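# Four arms open a pallet collar and seat it square

## Task

Unfold the pallet collar into its open shape and set it down squarely on top of the pallet.

## Robot and tools

Robots: four identical Kinova Gen3 arms named arm1, arm2, arm3 and arm4. Each has seven revolute joints, a Robotiq 2F-85 two-finger gripper, and a wrist camera (arm1_cam_wrist to arm4_cam_wrist). Two fixed room cameras, cam_high and cam_low, also exist. The hand reaches roughly 1.0 m from the joint 1 axis.

Frames: one shared scene frame, origin on the floor, +z up, metres. Each arm's foot (base_link) faces its own +x. Feet as calibrated: arm1 x=-0.448 y=-0.871 z=+0.789 quat_wxyz=(+0.749, +0.000, -0.002, +0.663); arm2 x=+0.241 y=-0.880 z=+0.778 quat_wxyz=(+0.684, +0.000, -0.004, +0.729); arm3 x=+1.001 y=-0.075 z=+0.867 quat_wxyz=(+0.091, +0.004, -0.006, -0.996); arm4 x=-0.898 y=-0.149 z=+0.760 quat_wxyz=(+0.994, +0.000, -0.009, -0.105). The 'hand' point (link robotiq_pinch) sits between the pads, about 2 cm behind the fingertips when shut or half open, 0.5 cm when fully open; its z axis runs along the fingers and its y axis is the opening direction.

Tool move: one action for several robots at once. Arguments are arm1..arm4 (each optional, a separate object per arm) plus cameras. Each arm object holds "joints", a map of absolute joint targets by name, and optional "min_time_s" (0.1 to 8 s, the shortest duration for that arm's motions; longer-needed motions are not stretched and other arms are not slowed). Joint names and ranges (radians, ± is the done tolerance): joint1_rad -69.115 to 69.115 ±0.01, spins the whole arm about its foot, positive clockwise viewed from above, 0 points along the foot's +x; joint2_rad -2.249 to 2.249 ±0.01, shoulder, 0 upright, positive leans forward; joint3_rad -69.115 to 69.115 ±0.01, twists the upper arm; joint4_rad -2.579 to 2.579 ±0.01, elbow, 0 straight, positive bends the same way positive joint2 leans (with joint3 at 0); joint5_rad -69.115 to 69.115 ±0.01, twists the forearm; joint6_rad -2.099 to 2.099 ±0.01, wrist bend, positive same sense as joint4 (with joint5 at 0); joint7_rad -69.115 to 69.115 ±0.01, hand roll, positive counter-clockwise seen from behind the hand; gripper_m 0 to 0.085 ±0.003, fingertip gap in metres. Targets are absolute, never offsets. Arms or joints you omit get no new command but may keep pushing toward an earlier target. An action lasts at most 15 s. Unknown keys make the call invalid; out-of-range values get it refused, and a refusal (or a stop) cancels your later move, wait and finished_scene calls in that reply. cameras: list of names or ["all"]; [] for none; omitted means none for an action, all for an empty call. A call with no action returns full state, images and the scene number.

Motion: joint targets ramp at most 1.39 rad/s (joints 1-4) or 1.22 rad/s (joints 5-7), with acceleration limits 1 and 10 rad/s². On one arm the moved joints start and finish together, so the hand can sweep a wide curve. Large moves may still be unfinished when the result returns. While you think, robots keep the last command.

Results: per-robot state with joint_positions, joint_status (how each motion of your last accepted action ended: done, off_target meaning resting away and possibly still pushing, time_out meaning it holds where it stopped, not_followed meaning a built-in separation check withheld targets and it may retry later), Joint velocities (rad/s, 'within noise' when still), joint torques (holding torque per joint, with per-unit offset and noise; positive toward larger angle), Flange force along hand x y z (noisy, includes held weight; 'no reading' near singular poses or at start), on_its_own for uncommanded behaviour. The 'move' line reports each commanded robot as done or its worst status word. Robots listed 'as last shown' were not commanded; their status reads 'not commanded' and other omitted lines are unchanged. 'pictures' names the cameras in image order; images may lag the state slightly. MOTOR HOT appears at 60 °C.

Tool wait: seconds 0 to 10, optional cameras; commands nothing new, returns state. Tool zoom_image: camera plus region [x0, y0, x1, y1] pixels from the top-left, at most 504 by 504, only on a camera from the latest images. Tool read_manual: section "licences" gives licence text, no motion. Tool finished_scene: scene = current scene number; irreversible, so call only when the collar is open and square on the pallet and will stay that way unassisted.

Gripping: no force setting. Grip is firmest when fingers travel far before contact and gripper_m is set well under the object's width; reopen and close to tighten.

Hazards: a Gen3 keeps pushing on contact and can press hard; a joint jammed against something may read done early. Torque limits: joints 1-4 104.5 N m, joints 5-7 51.3 N m, including held weight; exceeding one, or straying over 5 degrees from plan, freezes that arm and gripper for 10 s and skips its remaining commands. At 75 °C an arm's brakes weaken and it sinks for 30-60 s or more, marking keys limit_stop_at_motor_heat; resend the targets afterwards. Avoid long stretched holds or pushing at unreachable poses. Hard contact between two robots ends the scene in failure, including one gripper closing on another's fingers; the separation check may act late and ignores fingers opening or closing into another arm, so keep arms apart yourself. Object contact does not count. Don't knock anything off the work area or to the floor, don't drop or fling parts, don't slam fixed or heavy items, and avoid heavy pulls, twists or hard squeezes on a part still resting on something. Loose objects can be nudged by outside disturbances. Faster, smoother, lower-effort solutions are preferred.

Each tool is called as a command line: name --argument value for each argument, lists and objects as JSON in quotes; but a table of rows of numbers goes row by row, as --pt "numbers of a row", without its own name.

## Session

move

Scene clock: 0.00 s.
Joint torques (N m): no reading
Flange force (N): no reading
Joint velocities: within noise
arm1.joint_positions: joint1_rad=-0.328 joint2_rad=-0.328 joint3_rad=-0.054 joint4_rad=+1.554 joint5_rad=+0.004 joint6_rad=+2.052 joint7_rad=+1.943 gripper_m=+0.085
arm1.joint_status: not commanded
arm1.hand: x=-0.4569 y=-0.7531 z=+1.2702 quat_wxyz=(+0.042, +0.889, -0.454, +0.054) (m; scene frame)
arm2.joint_positions: joint1_rad=-0.153 joint2_rad=-0.493 joint3_rad=-0.065 joint4_rad=+1.477 joint5_rad=+0.011 joint6_rad=+1.957 joint7_rad=+1.170 gripper_m=+0.085
arm2.joint_status: not commanded
arm2.hand: x=+0.2241 y=-0.7576 z=+1.3033 quat_wxyz=(-0.066, +0.656, -0.747, -0.081) (m; scene frame)
arm3.joint_positions: joint1_rad=-0.073 joint2_rad=-0.374 joint3_rad=-0.055 joint4_rad=+1.452 joint5_rad=-0.003 joint6_rad=+2.015 joint7_rad=+1.921 gripper_m=+0.085
arm3.joint_status: not commanded
arm3.hand: x=+0.8592 y=-0.0928 z=+1.3806 quat_wxyz=(+0.003, -0.946, -0.323, +0.022) (m; scene frame)
arm4.joint_positions: joint1_rad=-0.488 joint2_rad=-0.365 joint3_rad=-0.049 joint4_rad=+1.544 joint5_rad=-0.055 joint6_rad=+2.043 joint7_rad=+1.891 gripper_m=+0.085
arm4.joint_status: not commanded
arm4.hand: x=-0.7959 y=-0.1176 z=+1.2492 quat_wxyz=(+0.033, +0.326, -0.945, -0.013) (m; scene frame)
pictures: arm1_cam_wrist, arm2_cam_wrist, arm3_cam_wrist, arm4_cam_wrist, cam_high, cam_low
Images, in order (width x height): arm1_cam_wrist 672x504, arm2_cam_wrist 672x504, arm3_cam_wrist 672x504, arm4_cam_wrist 672x504, cam_high 672x504, cam_low 672x504.

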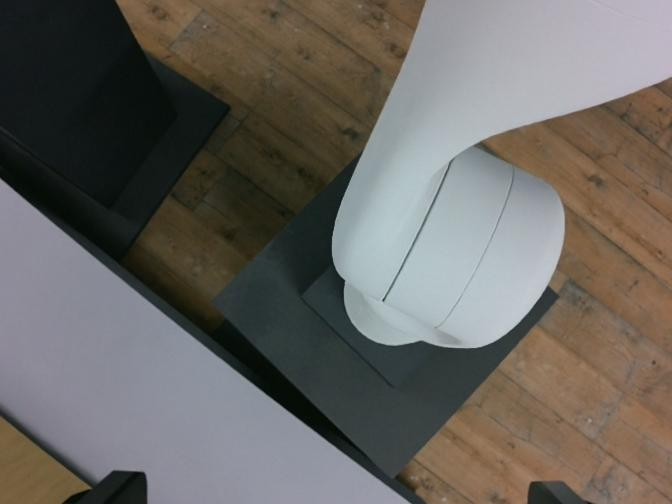

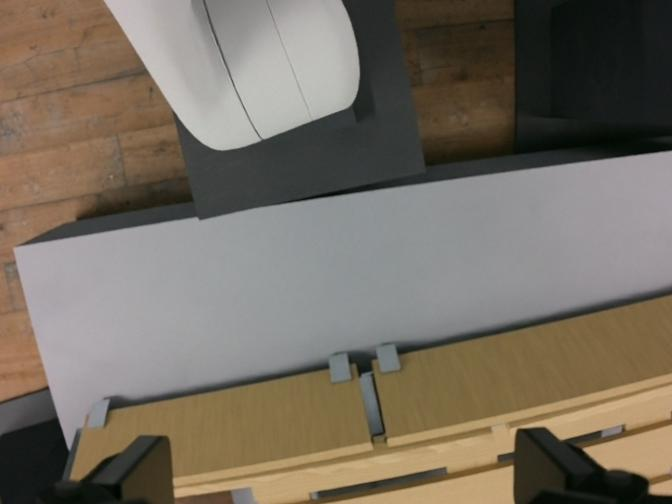

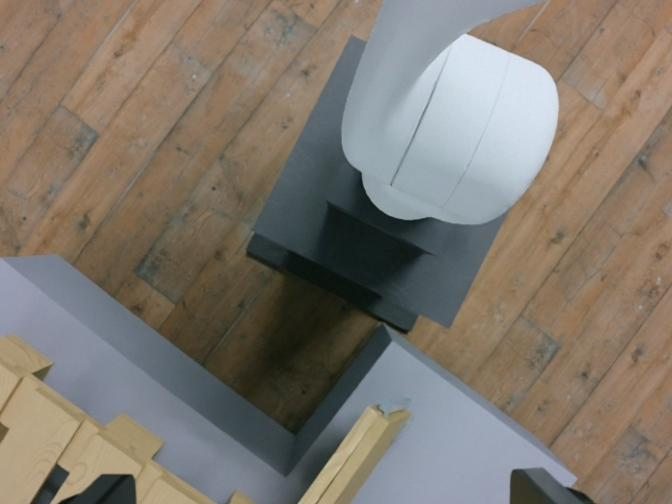

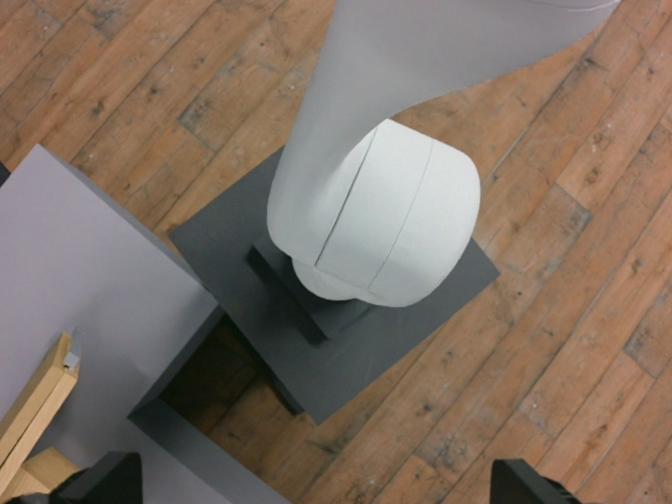

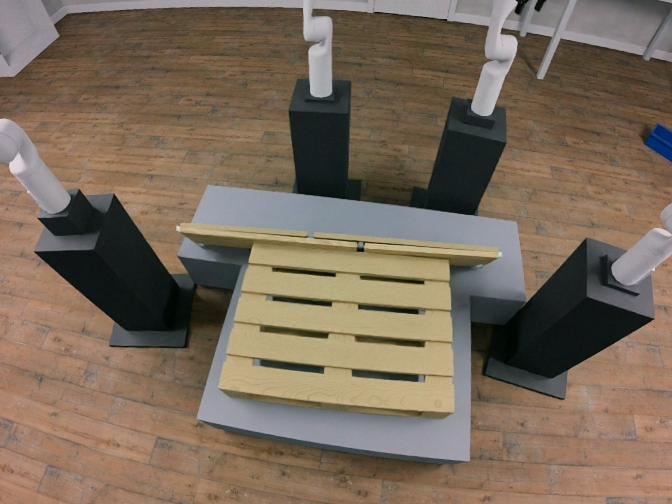

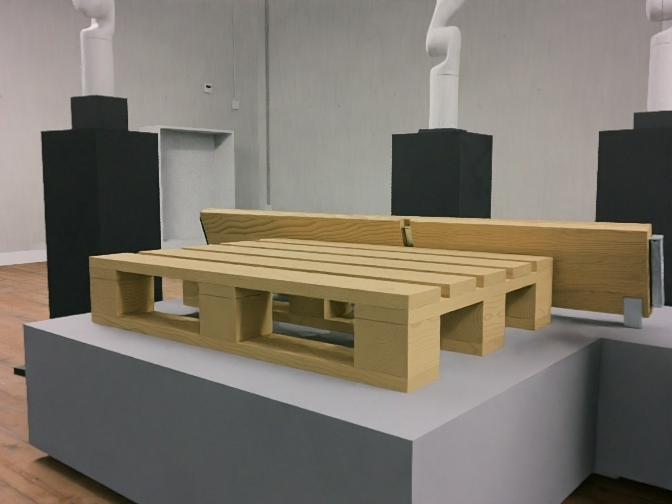

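zoom_image --camera "cam_high" --region '[160, 180, 540, 465]'

zoom_image --camera "cam_low" --region '[190, 180, 672, 400]'

zoom_image --camera "arm2_cam_wrist" --region '[50, 300, 554, 504]'

zoom_image --camera "arm3_cam_wrist" --region '[0, 250, 504, 504]'

zoom_image --camera "arm4_cam_wrist" --region '[0, 250, 304, 504]'

Scaled by 1.326 from the camera's 672x504 image, which has a finer 960x720 frame.

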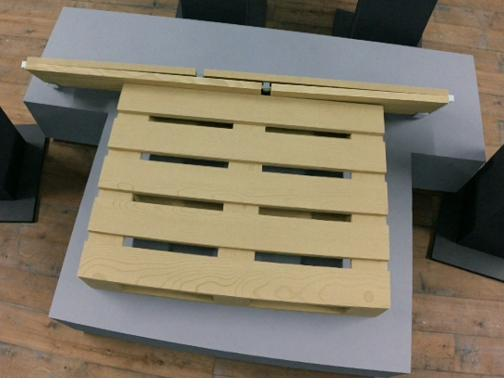

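Scaled by 1.046 from the camera's 672x504 image, which has a finer 960x720 frame.

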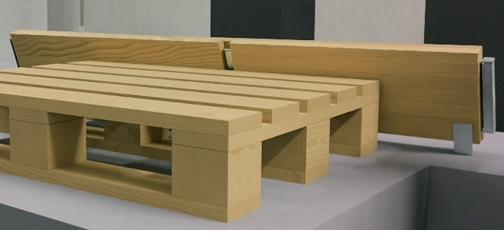

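Scaled by 1.000.

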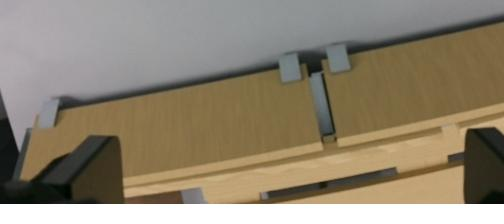

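Scaled by 1.000.

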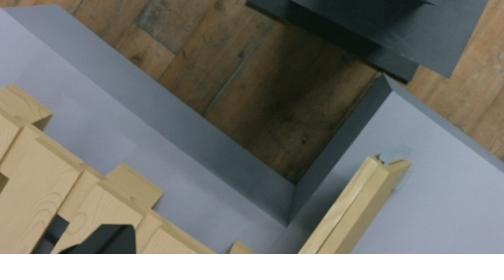

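Scaled by 1.658.

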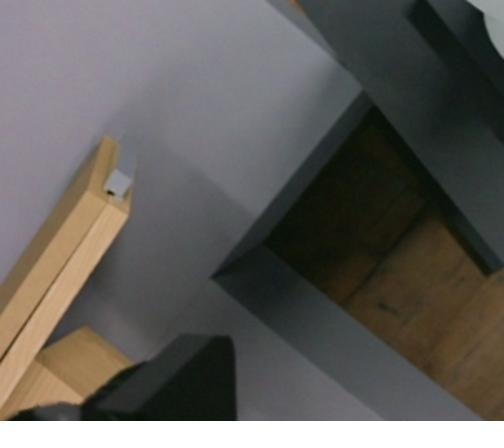

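zoom_image --camera "arm2_cam_wrist" --region '[310, 330, 450, 460]'

zoom_image --camera "cam_high" --region '[280, 210, 400, 280]'

zoom_image --camera "cam_high" --region '[160, 200, 300, 290]'

zoom_image --camera "cam_high" --region '[400, 220, 540, 310]'

zoom_image --camera "arm3_cam_wrist" --region '[290, 380, 450, 504]'

zoom_image --camera "cam_low" --region '[560, 190, 672, 350]'

Scaled by 3.600.

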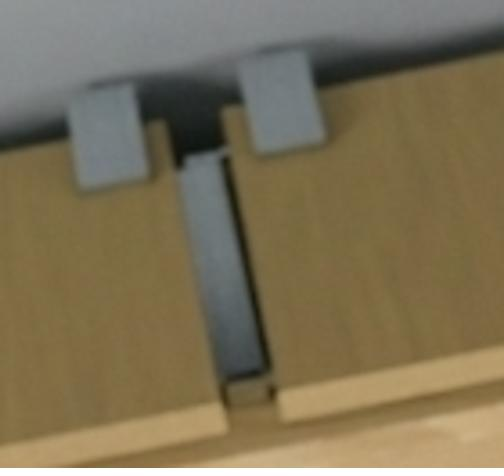

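Scaled by 4.200 from the camera's 672x504 image, which has a finer 960x720 frame.

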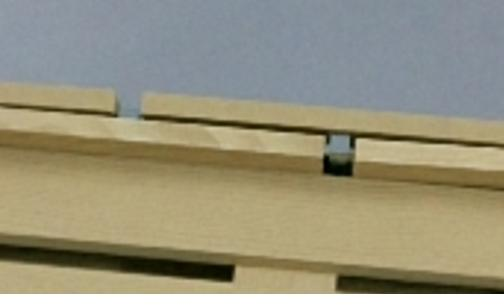

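Scaled by 3.600 from the camera's 672x504 image, which has a finer 960x720 frame.

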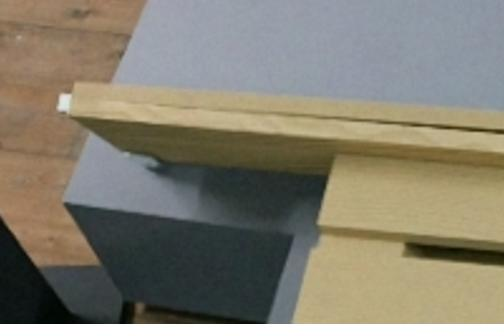

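Scaled by 3.600 from the camera's 672x504 image, which has a finer 960x720 frame.

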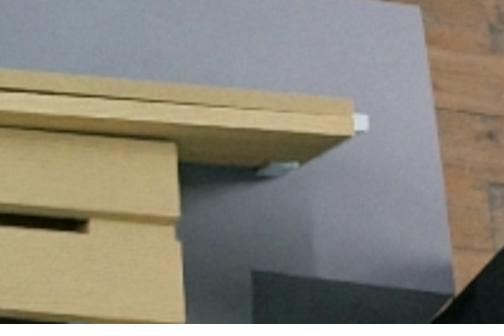

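Scaled by 3.150.

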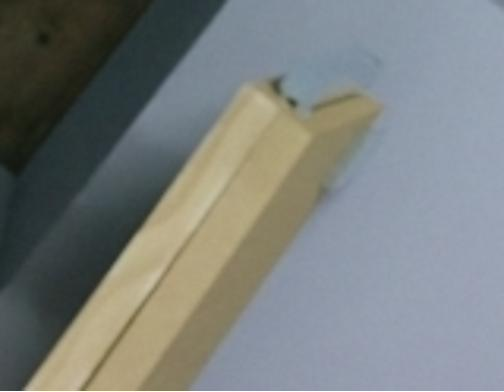

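Scaled by 3.150 from the camera's 672x504 image, which has a finer 960x720 frame.

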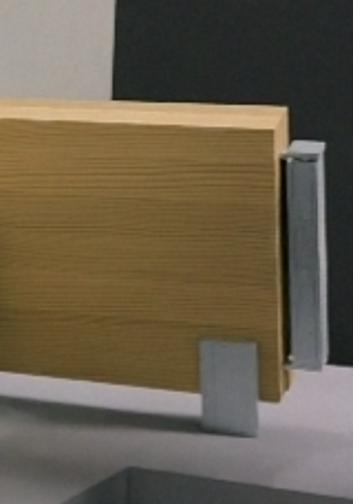

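move --arm1 '{"joints": {"joint1_rad": 0.56, "joint2_rad": 0.952, "joint3_rad": 0, "joint4_rad": 0.642, "joint5_rad": 0, "joint6_rad": 1.548, "joint7_rad": 2.25}}' --arm2 '{"joints": {"joint1_rad": -0.0716, "joint2_rad": 0.458, "joint3_rad": 0, "joint4_rad": 1.371, "joint5_rad": 0, "joint6_rad": 1.3125, "joint7_rad": 1.436}}' --arm3 '{"joints": {"joint1_rad": -0.286, "joint2_rad": 0.5985, "joint3_rad": 0, "joint4_rad": 1.0956, "joint5_rad": 0, "joint6_rad": 1.4475, "joint7_rad": 2.674}}' --arm4 '{"joints": {"joint1_rad": -0.075, "joint2_rad": 0.617, "joint3_rad": 0, "joint4_rad": 0.8811, "joint5_rad": 0, "joint6_rad": 1.6435, "joint7_rad": 3.278}}' --cameras '["all"]'

Scene clock: 165.00 s.
Joint torques (N m): arm1=[-0.57 -23.95 1.37 -9.28 0.49 -0.01 0.45] | arm2=[1.22 -17.58 0.47 -8.2 -0.13 0.16 0.16] | arm3=[0.12 -19.39 -0.34 -9.28 -0.17 0.18 0.32] | arm4=[-0.78 -20.4 1.34 -9.8 0.25 -0.11 0.46]
Flange force (N): arm1=[6.8 5.4 0.7] | arm2=[-1.1 2.6 -0.6] | arm3=[0.5 4.7 1.1] | arm4=[-0.1 4.5 2.7]
move: arm1 done; arm2 done; arm3 done; arm4 done
Joint velocities: within noise
arm1.joint_positions: joint1_rad=+0.560 joint2_rad=+0.952 joint3_rad=+0.000 joint4_rad=+0.642 joint5_rad=+0.000 joint6_rad=+1.548 joint7_rad=+2.250 gripper_m=+0.085
arm1.joint_status: all done
arm1.hand: x=-0.0151 y=-0.3769 z=+1.0017 quat_wxyz=(-0.002, +0.706, -0.708, +0.000) (m; scene frame)
arm2.joint_positions: joint1_rad=-0.072 joint2_rad=+0.458 joint3_rad=+0.000 joint4_rad=+1.371 joint5_rad=+0.000 joint6_rad=+1.312 joint7_rad=+1.436 gripper_m=+0.085
arm2.joint_status: all done
arm2.hand: x=+0.1980 y=-0.3925 z=+1.0509 quat_wxyz=(-0.004, +0.707, -0.707, +0.000) (m; scene frame)
arm3.joint_positions: joint1_rad=-0.286 joint2_rad=+0.599 joint3_rad=+0.000 joint4_rad=+1.096 joint5_rad=+0.000 joint6_rad=+1.447 joint7_rad=+2.674 gripper_m=+0.085
arm3.joint_status: all done
arm3.hand: x=+0.4973 y=-0.2976 z=+1.1477 quat_wxyz=(-0.007, -0.707, -0.707, +0.001) (m; scene frame)
arm4.joint_positions: joint1_rad=-0.075 joint2_rad=+0.617 joint3_rad=+0.000 joint4_rad=+0.881 joint5_rad=+0.000 joint6_rad=+1.643 joint7_rad=+3.278 gripper_m=+0.085
arm4.joint_status: all done
arm4.hand: x=-0.3556 y=-0.2487 z=+1.1086 quat_wxyz=(-0.005, +0.707, -0.707, +0.007) (m; scene frame)
pictures: arm1_cam_wrist, arm2_cam_wrist, arm3_cam_wrist, arm4_cam_wrist, cam_high, cam_low
Images, in order (width x height): arm1_cam_wrist 672x504, arm2_cam_wrist 672x504, arm3_cam_wrist 672x504, arm4_cam_wrist 672x504, cam_high 672x504, cam_low 672x504.

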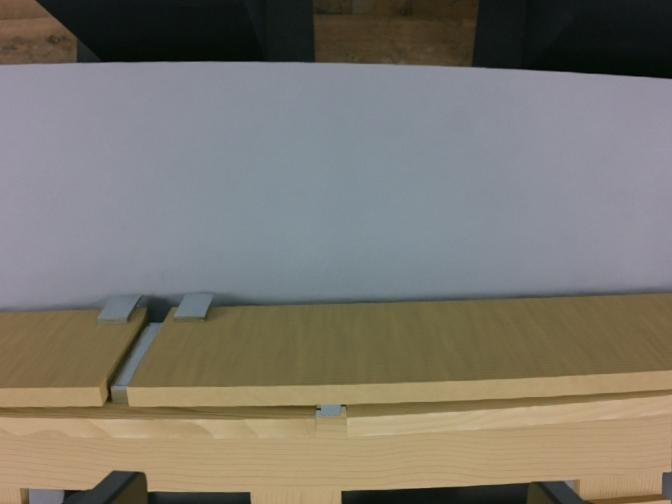

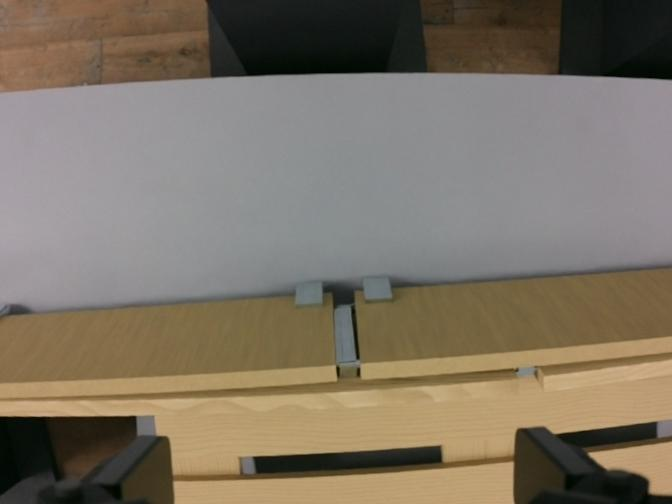

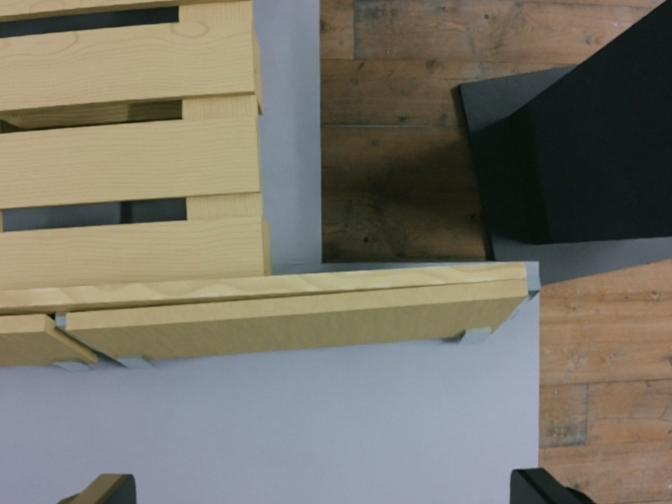

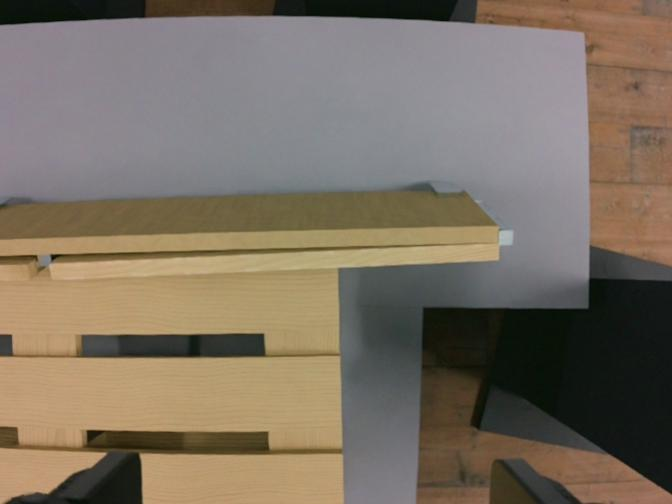

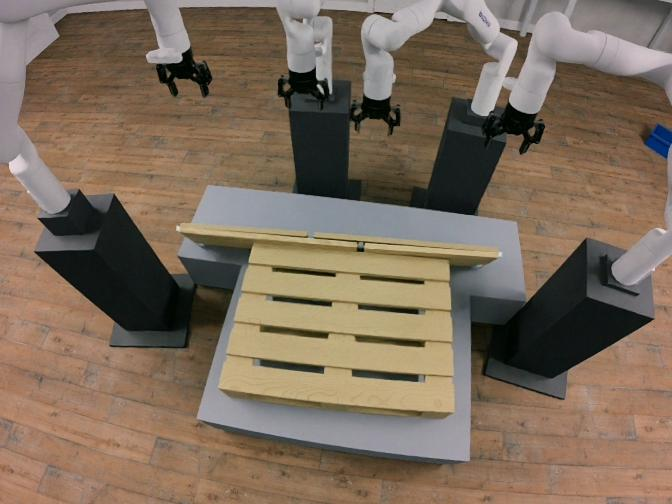

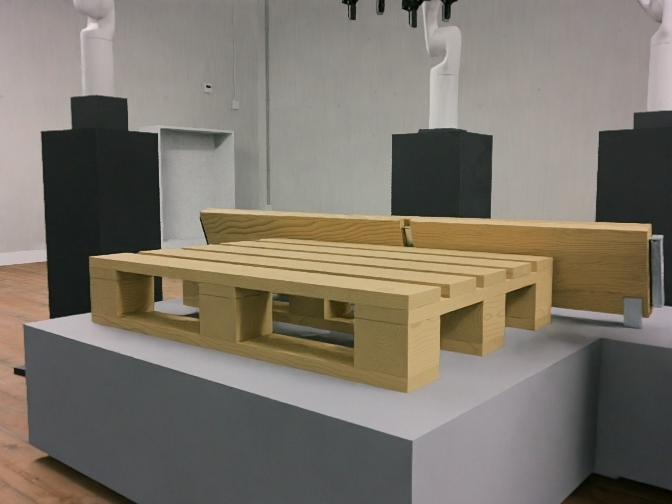

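move --arm1 '{"joints": {"joint1_rad": 0.4985, "joint2_rad": 1.3447, "joint4_rad": 0.4077, "joint6_rad": 1.3892, "joint7_rad": 2.1906}}' --arm2 '{"joints": {"joint1_rad": -0.059, "joint2_rad": 0.9376, "joint4_rad": 1.3248, "joint6_rad": 0.8792, "joint7_rad": 1.449}}' --arm3 '{"joints": {"joint1_rad": -0.3917, "joint2_rad": 0.7105, "joint4_rad": 1.5896, "joint6_rad": 0.8415, "joint7_rad": 2.5684}}' --arm4 '{"joints": {"joint1_rad": 0.1028, "joint2_rad": 0.5719, "joint4_rad": 1.4509, "joint6_rad": 1.1188, "joint7_rad": 3.4549}}' --cameras '["all"]'

zoom_image --camera "arm1_cam_wrist" --region '[236, 150, 436, 300]'

zoom_image --camera "arm2_cam_wrist" --region '[236, 150, 436, 300]'

Scene clock: 266.93 s.
Joint torques (N m): arm1=[-0.54 -26.82 1.42 -9.12 0.47 -0.02 0.47] | arm2=[1.15 -22.92 0.67 -6.4 -0.11 0.17 0.13] | arm3=[0.15 -18.93 -0.28 -7.14 -0.15 0.16 0.31] | arm4=[-0.89 -18.76 1.37 -8.95 0.24 -0.13 0.49]
Flange force (N): arm1=no reading | arm2=[-1.1 2.1 -0.2] | arm3=[0.4 4.0 -0.8] | arm4=[-0.4 3.1 0.9]
move: arm1 done; arm2 done; arm3 done; arm4 done
Joint velocities: within noise
arm1.joint_positions: joint1_rad=+0.499 joint2_rad=+1.345 joint3_rad=+0.000 joint4_rad=+0.408 joint5_rad=+0.000 joint6_rad=+1.389 joint7_rad=+2.191 gripper_m=+0.085
arm1.joint_status: all done
arm1.hand: x=-0.0095 y=-0.2998 z=+0.8027 quat_wxyz=(-0.002, +0.707, -0.707, +0.000) (m; scene frame)
arm2.joint_positions: joint1_rad=-0.059 joint2_rad=+0.938 joint3_rad=+0.000 joint4_rad=+1.325 joint5_rad=+0.000 joint6_rad=+0.879 joint7_rad=+1.449 gripper_m=+0.085
arm2.joint_status: all done
arm2.hand: x=+0.1945 y=-0.3000 z=+0.8027 quat_wxyz=(-0.004, +0.707, -0.707, +0.000) (m; scene frame)
arm3.joint_positions: joint1_rad=-0.392 joint2_rad=+0.710 joint3_rad=+0.000 joint4_rad=+1.590 joint5_rad=+0.000 joint6_rad=+0.842 joint7_rad=+2.568 gripper_m=+0.085
arm3.joint_status: all done
arm3.hand: x=+0.5594 y=-0.3295 z=+0.9491 quat_wxyz=(-0.007, -0.707, -0.707, +0.001) (m; scene frame)
arm4.joint_positions: joint1_rad=+0.103 joint2_rad=+0.572 joint3_rad=+0.000 joint4_rad=+1.451 joint5_rad=+0.000 joint6_rad=+1.119 joint7_rad=+3.455 gripper_m=+0.085
arm4.joint_status: all done
arm4.hand: x=-0.4236 y=-0.3302 z=+0.9581 quat_wxyz=(-0.005, +0.707, -0.707, +0.007) (m; scene frame)
pictures: arm1_cam_wrist, arm2_cam_wrist, arm3_cam_wrist, arm4_cam_wrist, cam_high, cam_low
Images, in order (width x height): arm1_cam_wrist 672x504, arm2_cam_wrist 672x504, arm3_cam_wrist 672x504, arm4_cam_wrist 672x504, cam_high 672x504, cam_low 672x504.

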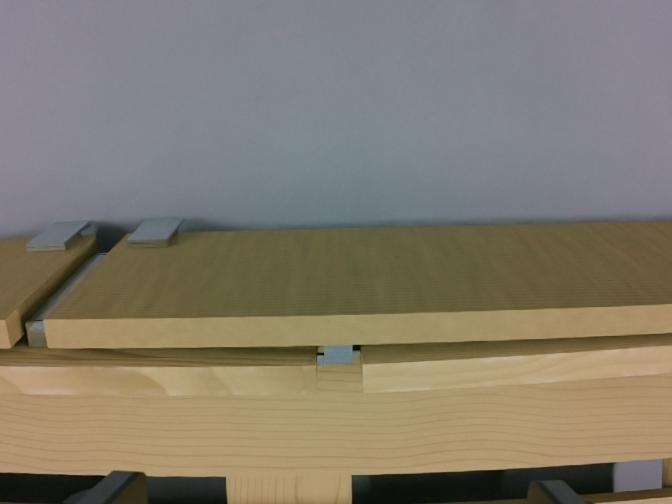

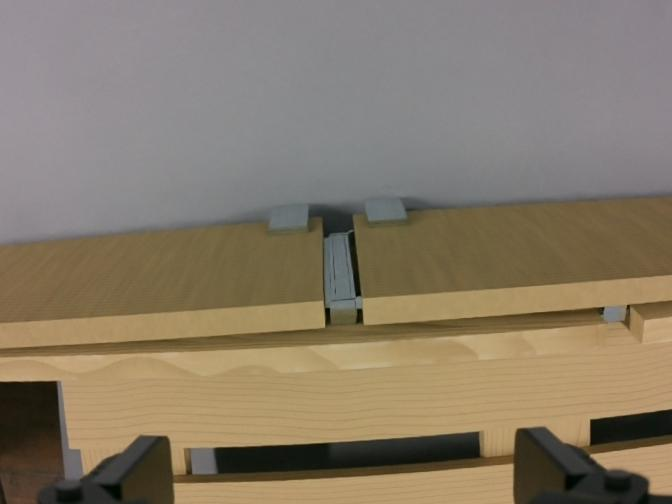

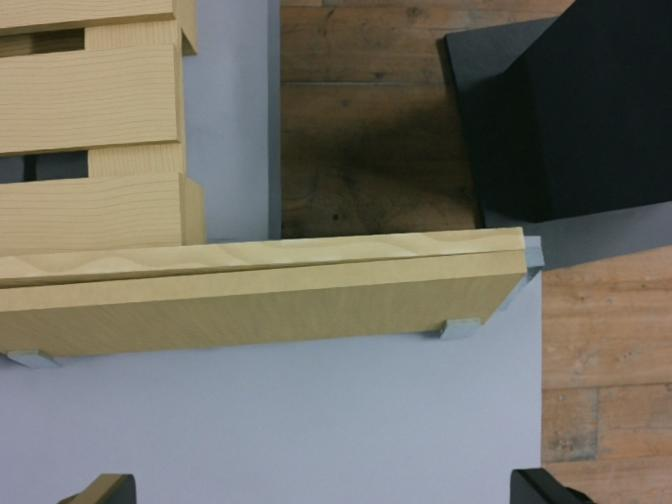

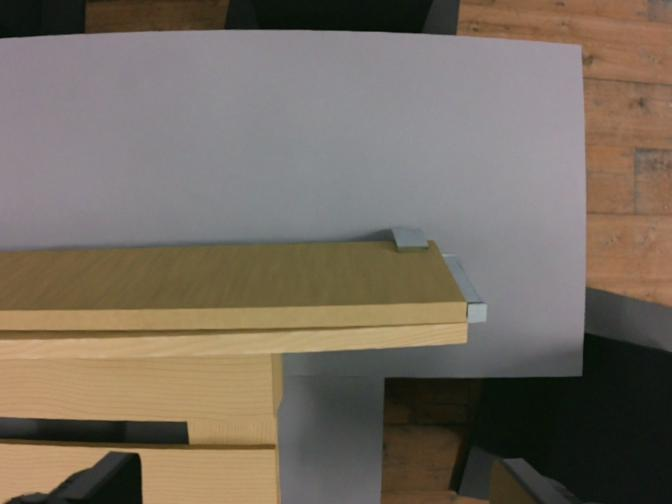

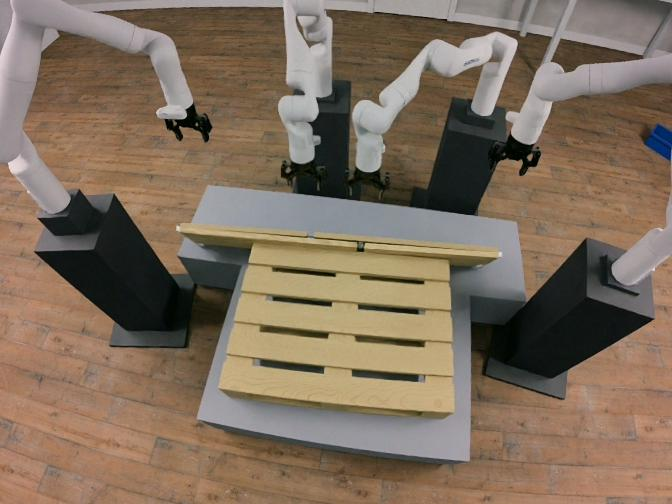

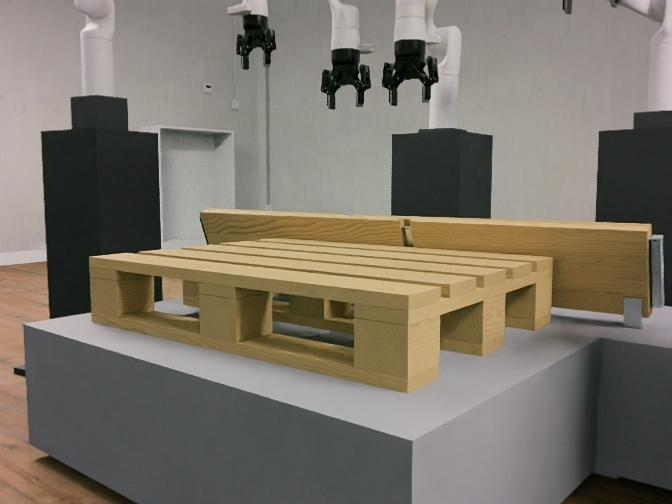

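Scaled by 2.520.

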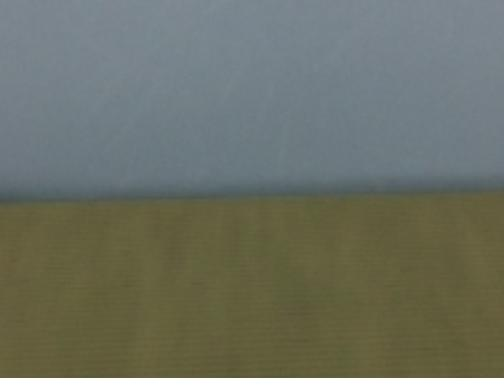

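Scaled by 2.520.

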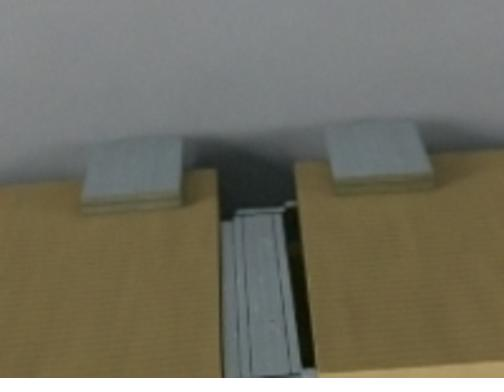

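move --arm1 '{"joints": {"joint1_rad": 0.161, "joint2_rad": 0.6454, "joint4_rad": 1.8372, "joint6_rad": 0.659, "joint7_rad": 1.853}}' --arm3 '{"joints": {"joint1_rad": 0.6131, "joint2_rad": 1.0154, "joint4_rad": 0.921, "joint6_rad": 1.2052, "joint7_rad": 3.573}}' --arm4 '{"joints": {"joint1_rad": -0.9086, "joint2_rad": 1.061, "joint4_rad": 0.4745, "joint6_rad": 1.6061, "joint7_rad": 2.443}}'

move --arm2 '{"joints": {"joint1_rad": -0.2363, "joint2_rad": 1.4362, "joint4_rad": 1.1111, "joint6_rad": 0.5943, "joint7_rad": -0.2538}}' --cameras '["all"]'

Scene clock: 485.00 s.
Joint torques (N m): arm1=[-0.59 -16.49 1.23 -5.81 0.47 0 0.47] | arm2=[1.18 -22.99 0.62 -6.43 -0.13 0.13 0.18] | arm3=[0.27 -24.97 -0.09 -8.73 -0.11 0.18 0.32] | arm4=[-0.5 -26.41 1.54 -9.73 0.29 -0.03 0.48]
Flange force (N): arm1=[3.0 0.4 -2.2] | arm2=[-1.2 2.2 -0.2] | arm3=[-3.5 3.8 0.0] | arm4=no reading
move: arm1 done; arm3 done; arm4 done
Joint velocities: within noise
arm1.joint_positions: joint1_rad=+0.161 joint2_rad=+0.645 joint3_rad=+0.000 joint4_rad=+1.837 joint5_rad=+0.000 joint6_rad=+0.659 joint7_rad=+1.853 gripper_m=+0.085
arm1.joint_status: all done
arm1.hand: x=-0.2997 y=-0.4500 z=+0.8516 quat_wxyz=(-0.002, +0.707, -0.707, +0.000) (m; scene frame)
arm2: as last shown
arm3.joint_positions: joint1_rad=+0.613 joint2_rad=+1.015 joint3_rad=+0.000 joint4_rad=+0.921 joint5_rad=+0.000 joint6_rad=+1.205 joint7_rad=+3.573 gripper_m=+0.085
arm3.joint_status: all done
arm3.hand: x=+0.4192 y=+0.2204 z=+0.9420 quat_wxyz=(-0.007, -0.707, -0.707, +0.001) (m; scene frame)
arm4.joint_positions: joint1_rad=-0.909 joint2_rad=+1.061 joint3_rad=+0.000 joint4_rad=+0.475 joint5_rad=+0.000 joint6_rad=+1.606 joint7_rad=+2.443 gripper_m=+0.085
arm4.joint_status: all done
arm4.hand: x=-0.3634 y=+0.2697 z=+0.9577 quat_wxyz=(-0.005, +0.707, -0.707, +0.007) (m; scene frame)
pictures: none

Scene clock: 487.10 s.
Joint torques (N m): arm1=[-0.6 -16.47 1.23 -5.78 0.48 0 0.47] | arm2=[1.21 -24.69 0.7 -4.48 -0.15 0.05 0.14] | arm3=[0.21 -24.95 -0.09 -8.77 -0.16 0.18 0.32] | arm4=[-0.52 -26.43 1.55 -9.72 0.27 -0.02 0.48]
Flange force (N): arm1=[3.0 0.4 -2.3] | arm2=[2.4 1.4 0.3] | arm3=[-3.6 4.1 0.0] | arm4=no reading
move: arm2 done
Joint velocities: within noise
arm1, arm3: as last shown
arm2.joint_positions: joint1_rad=-0.236 joint2_rad=+1.436 joint3_rad=+0.000 joint4_rad=+1.111 joint5_rad=+0.000 joint6_rad=+0.594 joint7_rad=-0.254 gripper_m=+0.085
arm2.joint_status: all done
arm2.hand: x=+0.0909 y=-0.3047 z=+0.5496 quat_wxyz=(-0.003, +0.023, -1.000, -0.003) (m; scene frame)
arm4.joint_positions: joint1_rad=-0.909 joint2_rad=+1.061 joint3_rad=+0.000 joint4_rad=+0.475 joint5_rad=+0.000 joint6_rad=+1.606 joint7_rad=+2.443 gripper_m=+0.085
arm4.joint_status: not commanded
arm4.hand: x=-0.3634 y=+0.2697 z=+0.9577 quat_wxyz=(-0.005, +0.707, -0.707, +0.007) (m; scene frame)
pictures: arm1_cam_wrist, arm2_cam_wrist, arm3_cam_wrist, arm4_cam_wrist, cam_high, cam_low
Images, in order (width x height): arm1_cam_wrist 672x504, arm2_cam_wrist 672x504, arm3_cam_wrist 672x504, arm4_cam_wrist 672x504, cam_high 672x504, cam_low 672x504.

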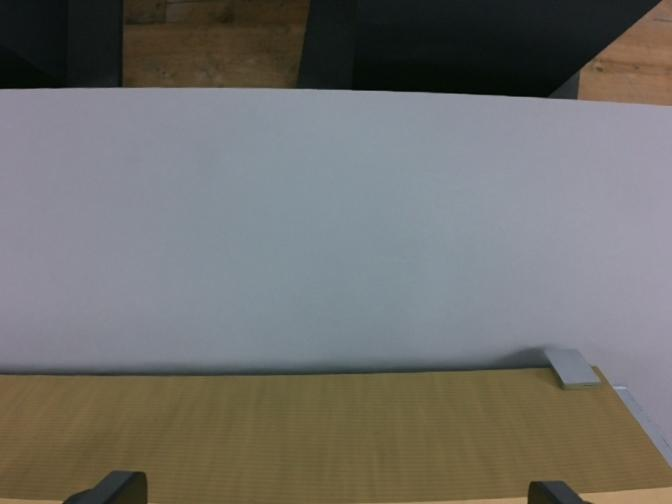

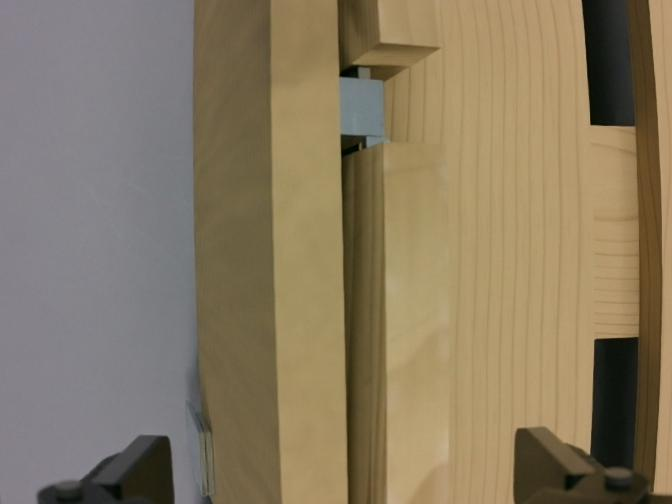

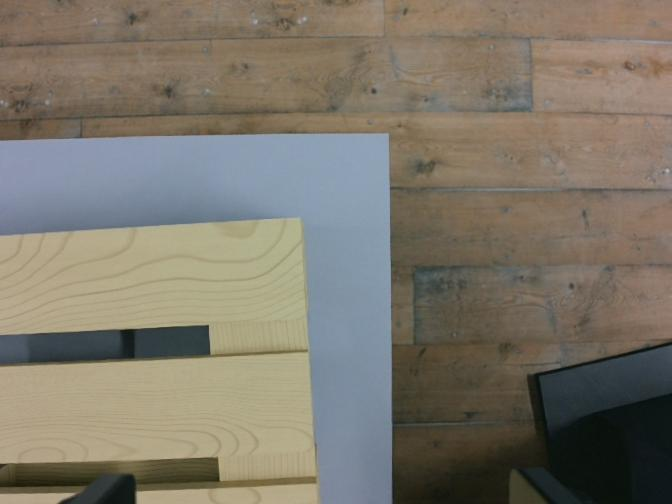

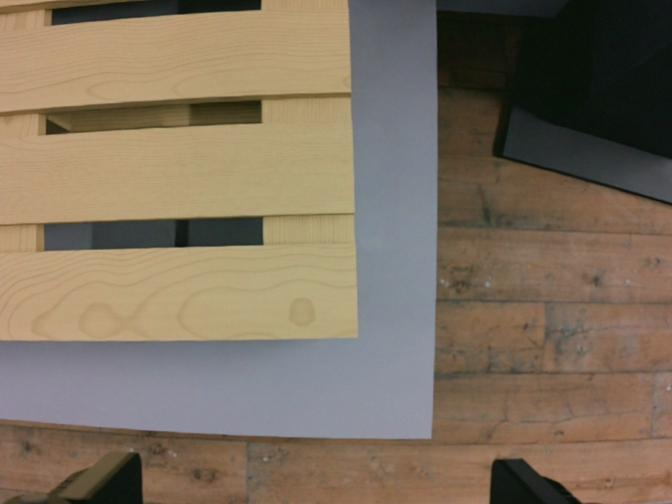

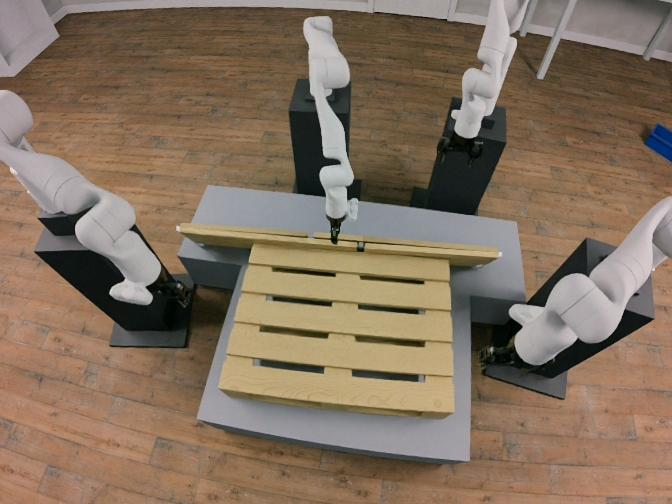

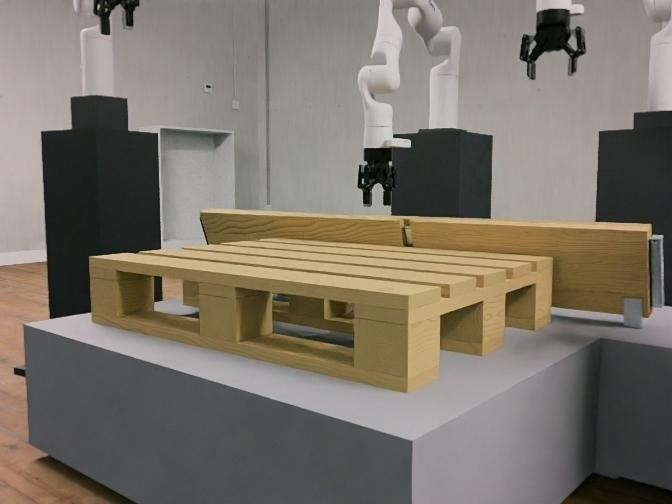

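move --arm2 '{"joints": {"joint1_rad": -0.3932, "joint2_rad": 1.5308, "joint4_rad": 0.9111, "joint6_rad": 0.6997, "joint7_rad": -0.4116}}' --cameras '["arm2_cam_wrist"]'

zoom_image --camera "arm2_cam_wrist" --region '[180, 200, 520, 504]'

Scene clock: 529.43 s.
Joint torques (N m): arm1=[-0.63 -16.46 1.23 -5.79 0.47 0 0.47] | arm2=[1.23 -25.54 0.71 -5.36 -0.12 0.06 0.13] | arm3=[0.25 -24.99 -0.12 -8.71 -0.12 0.17 0.31] | arm4=[-0.5 -26.39 1.7 -9.7 0.3 -0.03 0.49]
Flange force (N): arm1=[3.0 0.3 -2.3] | arm2=[2.3 0.5 0.1] | arm3=[-3.4 3.7 0.0] | arm4=no reading
move: arm2 done
Joint velocities: within noise
arm1, arm3: as last shown
arm2.joint_positions: joint1_rad=-0.393 joint2_rad=+1.531 joint3_rad=+0.000 joint4_rad=+0.911 joint5_rad=+0.000 joint6_rad=+0.700 joint7_rad=-0.412 gripper_m=+0.085
arm2.joint_status: all done
arm2.hand: x=-0.0099 y=-0.3085 z=+0.5293 quat_wxyz=(-0.003, +0.022, -1.000, -0.003) (m; scene frame)
arm4.joint_positions: joint1_rad=-0.909 joint2_rad=+1.061 joint3_rad=+0.000 joint4_rad=+0.475 joint5_rad=+0.000 joint6_rad=+1.606 joint7_rad=+2.443 gripper_m=+0.085
arm4.joint_status: not commanded
arm4.hand: x=-0.3634 y=+0.2697 z=+0.9577 quat_wxyz=(-0.005, +0.707, -0.707, +0.007) (m; scene frame)
pictures: arm2_cam_wrist
Images, in order (width x height): arm2_cam_wrist 672x504.

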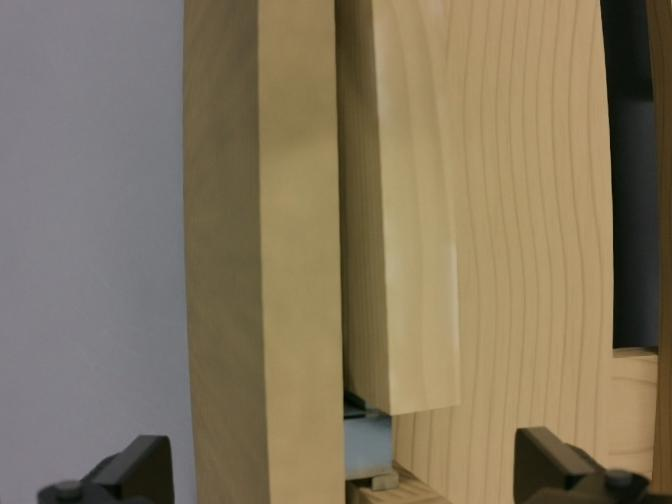

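Scaled by 1.482.

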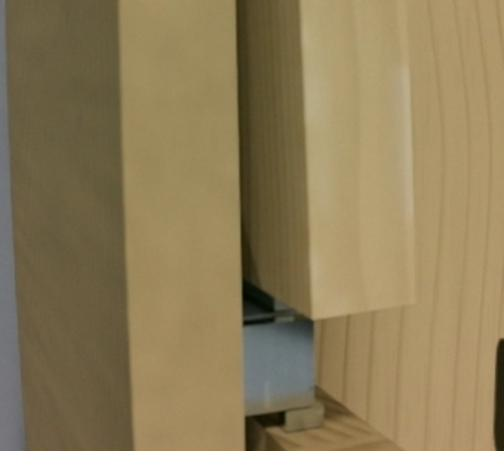

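move --arm2 '{"joints": {"joint1_rad": -0.3885, "joint2_rad": 1.6317, "joint4_rad": 0.814, "joint6_rad": 0.6959, "joint7_rad": -0.4068}, "min_time_s": 1.5}'

move --arm2 '{"joints": {"gripper_m": 0.055}}' --cameras '["arm2_cam_wrist", "cam_low"]'

zoom_image --camera "cam_low" --region '[340, 150, 480, 280]'

Scene clock: 562.27 s.
Joint torques (N m): arm1=[-0.58 -16.46 1.21 -5.79 0.46 -0.01 0.45] | arm2=[1.14 -25.64 0.61 -5.25 -0.14 0.06 0.14] | arm3=[0.27 -25.01 -0.13 -8.73 -0.14 0.18 0.33] | arm4=[-0.52 -26.47 1.65 -9.81 0.26 0.01 0.47]
Flange force (N): arm1=[3.0 0.4 -2.3] | arm2=[2.5 1.5 0.9] | arm3=[-3.5 3.7 0.0] | arm4=no reading
move: arm2 done
Joint velocities: within noise
arm1, arm3: as last shown
arm2.joint_positions: joint1_rad=-0.389 joint2_rad=+1.632 joint3_rad=+0.000 joint4_rad=+0.814 joint5_rad=+0.000 joint6_rad=+0.696 joint7_rad=-0.407 gripper_m=+0.085
arm2.joint_status: all done
arm2.hand: x=-0.0064 y=-0.3083 z=+0.4862 quat_wxyz=(-0.003, +0.022, -1.000, -0.003) (m; scene frame)
arm4.joint_positions: joint1_rad=-0.909 joint2_rad=+1.061 joint3_rad=+0.000 joint4_rad=+0.475 joint5_rad=+0.000 joint6_rad=+1.606 joint7_rad=+2.443 gripper_m=+0.085
arm4.joint_status: not commanded
arm4.hand: x=-0.3634 y=+0.2697 z=+0.9577 quat_wxyz=(-0.005, +0.707, -0.707, +0.007) (m; scene frame)
pictures: none

Scene clock: 563.37 s.
Joint torques (N m): arm1=[-0.61 -16.47 1.24 -5.8 0.45 0 0.44] | arm2=[12.58 -26.04 11.84 -30.63 4.49 -21.89 0.01] | arm3=[0.28 -24.98 -0.11 -8.71 -0.14 0.16 0.3] | arm4=[-0.47 -26.43 1.55 -9.69 0.31 -0.04 0.43]
Flange force (N): arm1=[3.1 0.3 -2.2] | arm2=[-4.9 -68.6 -62.7] | arm3=[-3.4 3.6 -0.1] | arm4=no reading
move: arm2 done
Joint velocities: within noise
arm1, arm3: as last shown
arm2.joint_positions: joint1_rad=-0.389 joint2_rad=+1.632 joint3_rad=+0.000 joint4_rad=+0.814 joint5_rad=+0.000 joint6_rad=+0.696 joint7_rad=-0.407 gripper_m=+0.055
arm2.joint_status: all done
arm2.hand: x=-0.0064 y=-0.3084 z=+0.4861 quat_wxyz=(-0.003, +0.023, -1.000, -0.003) (m; scene frame)
arm4.joint_positions: joint1_rad=-0.909 joint2_rad=+1.061 joint3_rad=+0.000 joint4_rad=+0.475 joint5_rad=+0.000 joint6_rad=+1.606 joint7_rad=+2.443 gripper_m=+0.085
arm4.joint_status: not commanded
arm4.hand: x=-0.3634 y=+0.2697 z=+0.9577 quat_wxyz=(-0.005, +0.707, -0.707, +0.007) (m; scene frame)
pictures: arm2_cam_wrist, cam_low
Images, in order (width x height): arm2_cam_wrist 672x504, cam_low 672x504.

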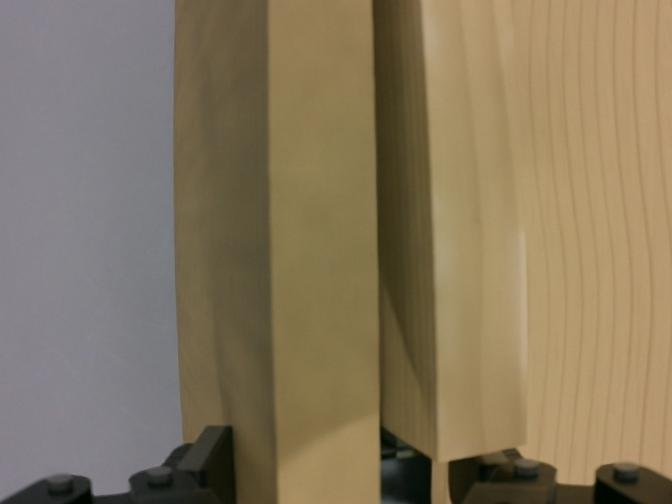

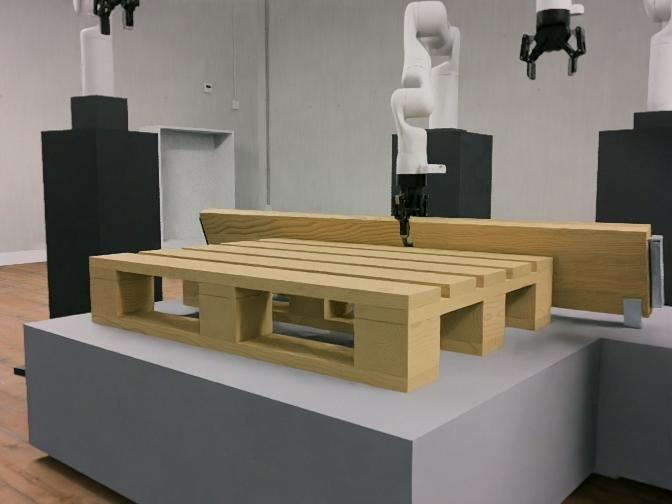

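Scaled by 3.600 from the camera's 672x504 image, which has a finer 960x720 frame.

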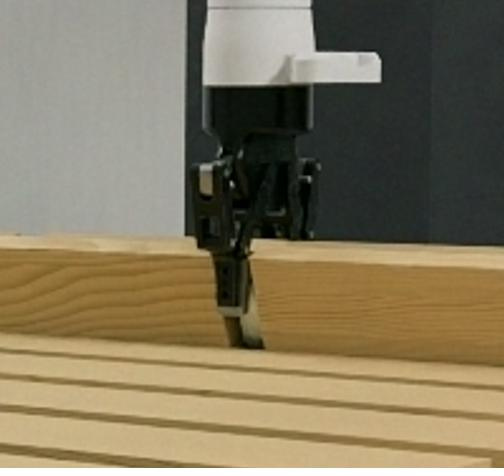

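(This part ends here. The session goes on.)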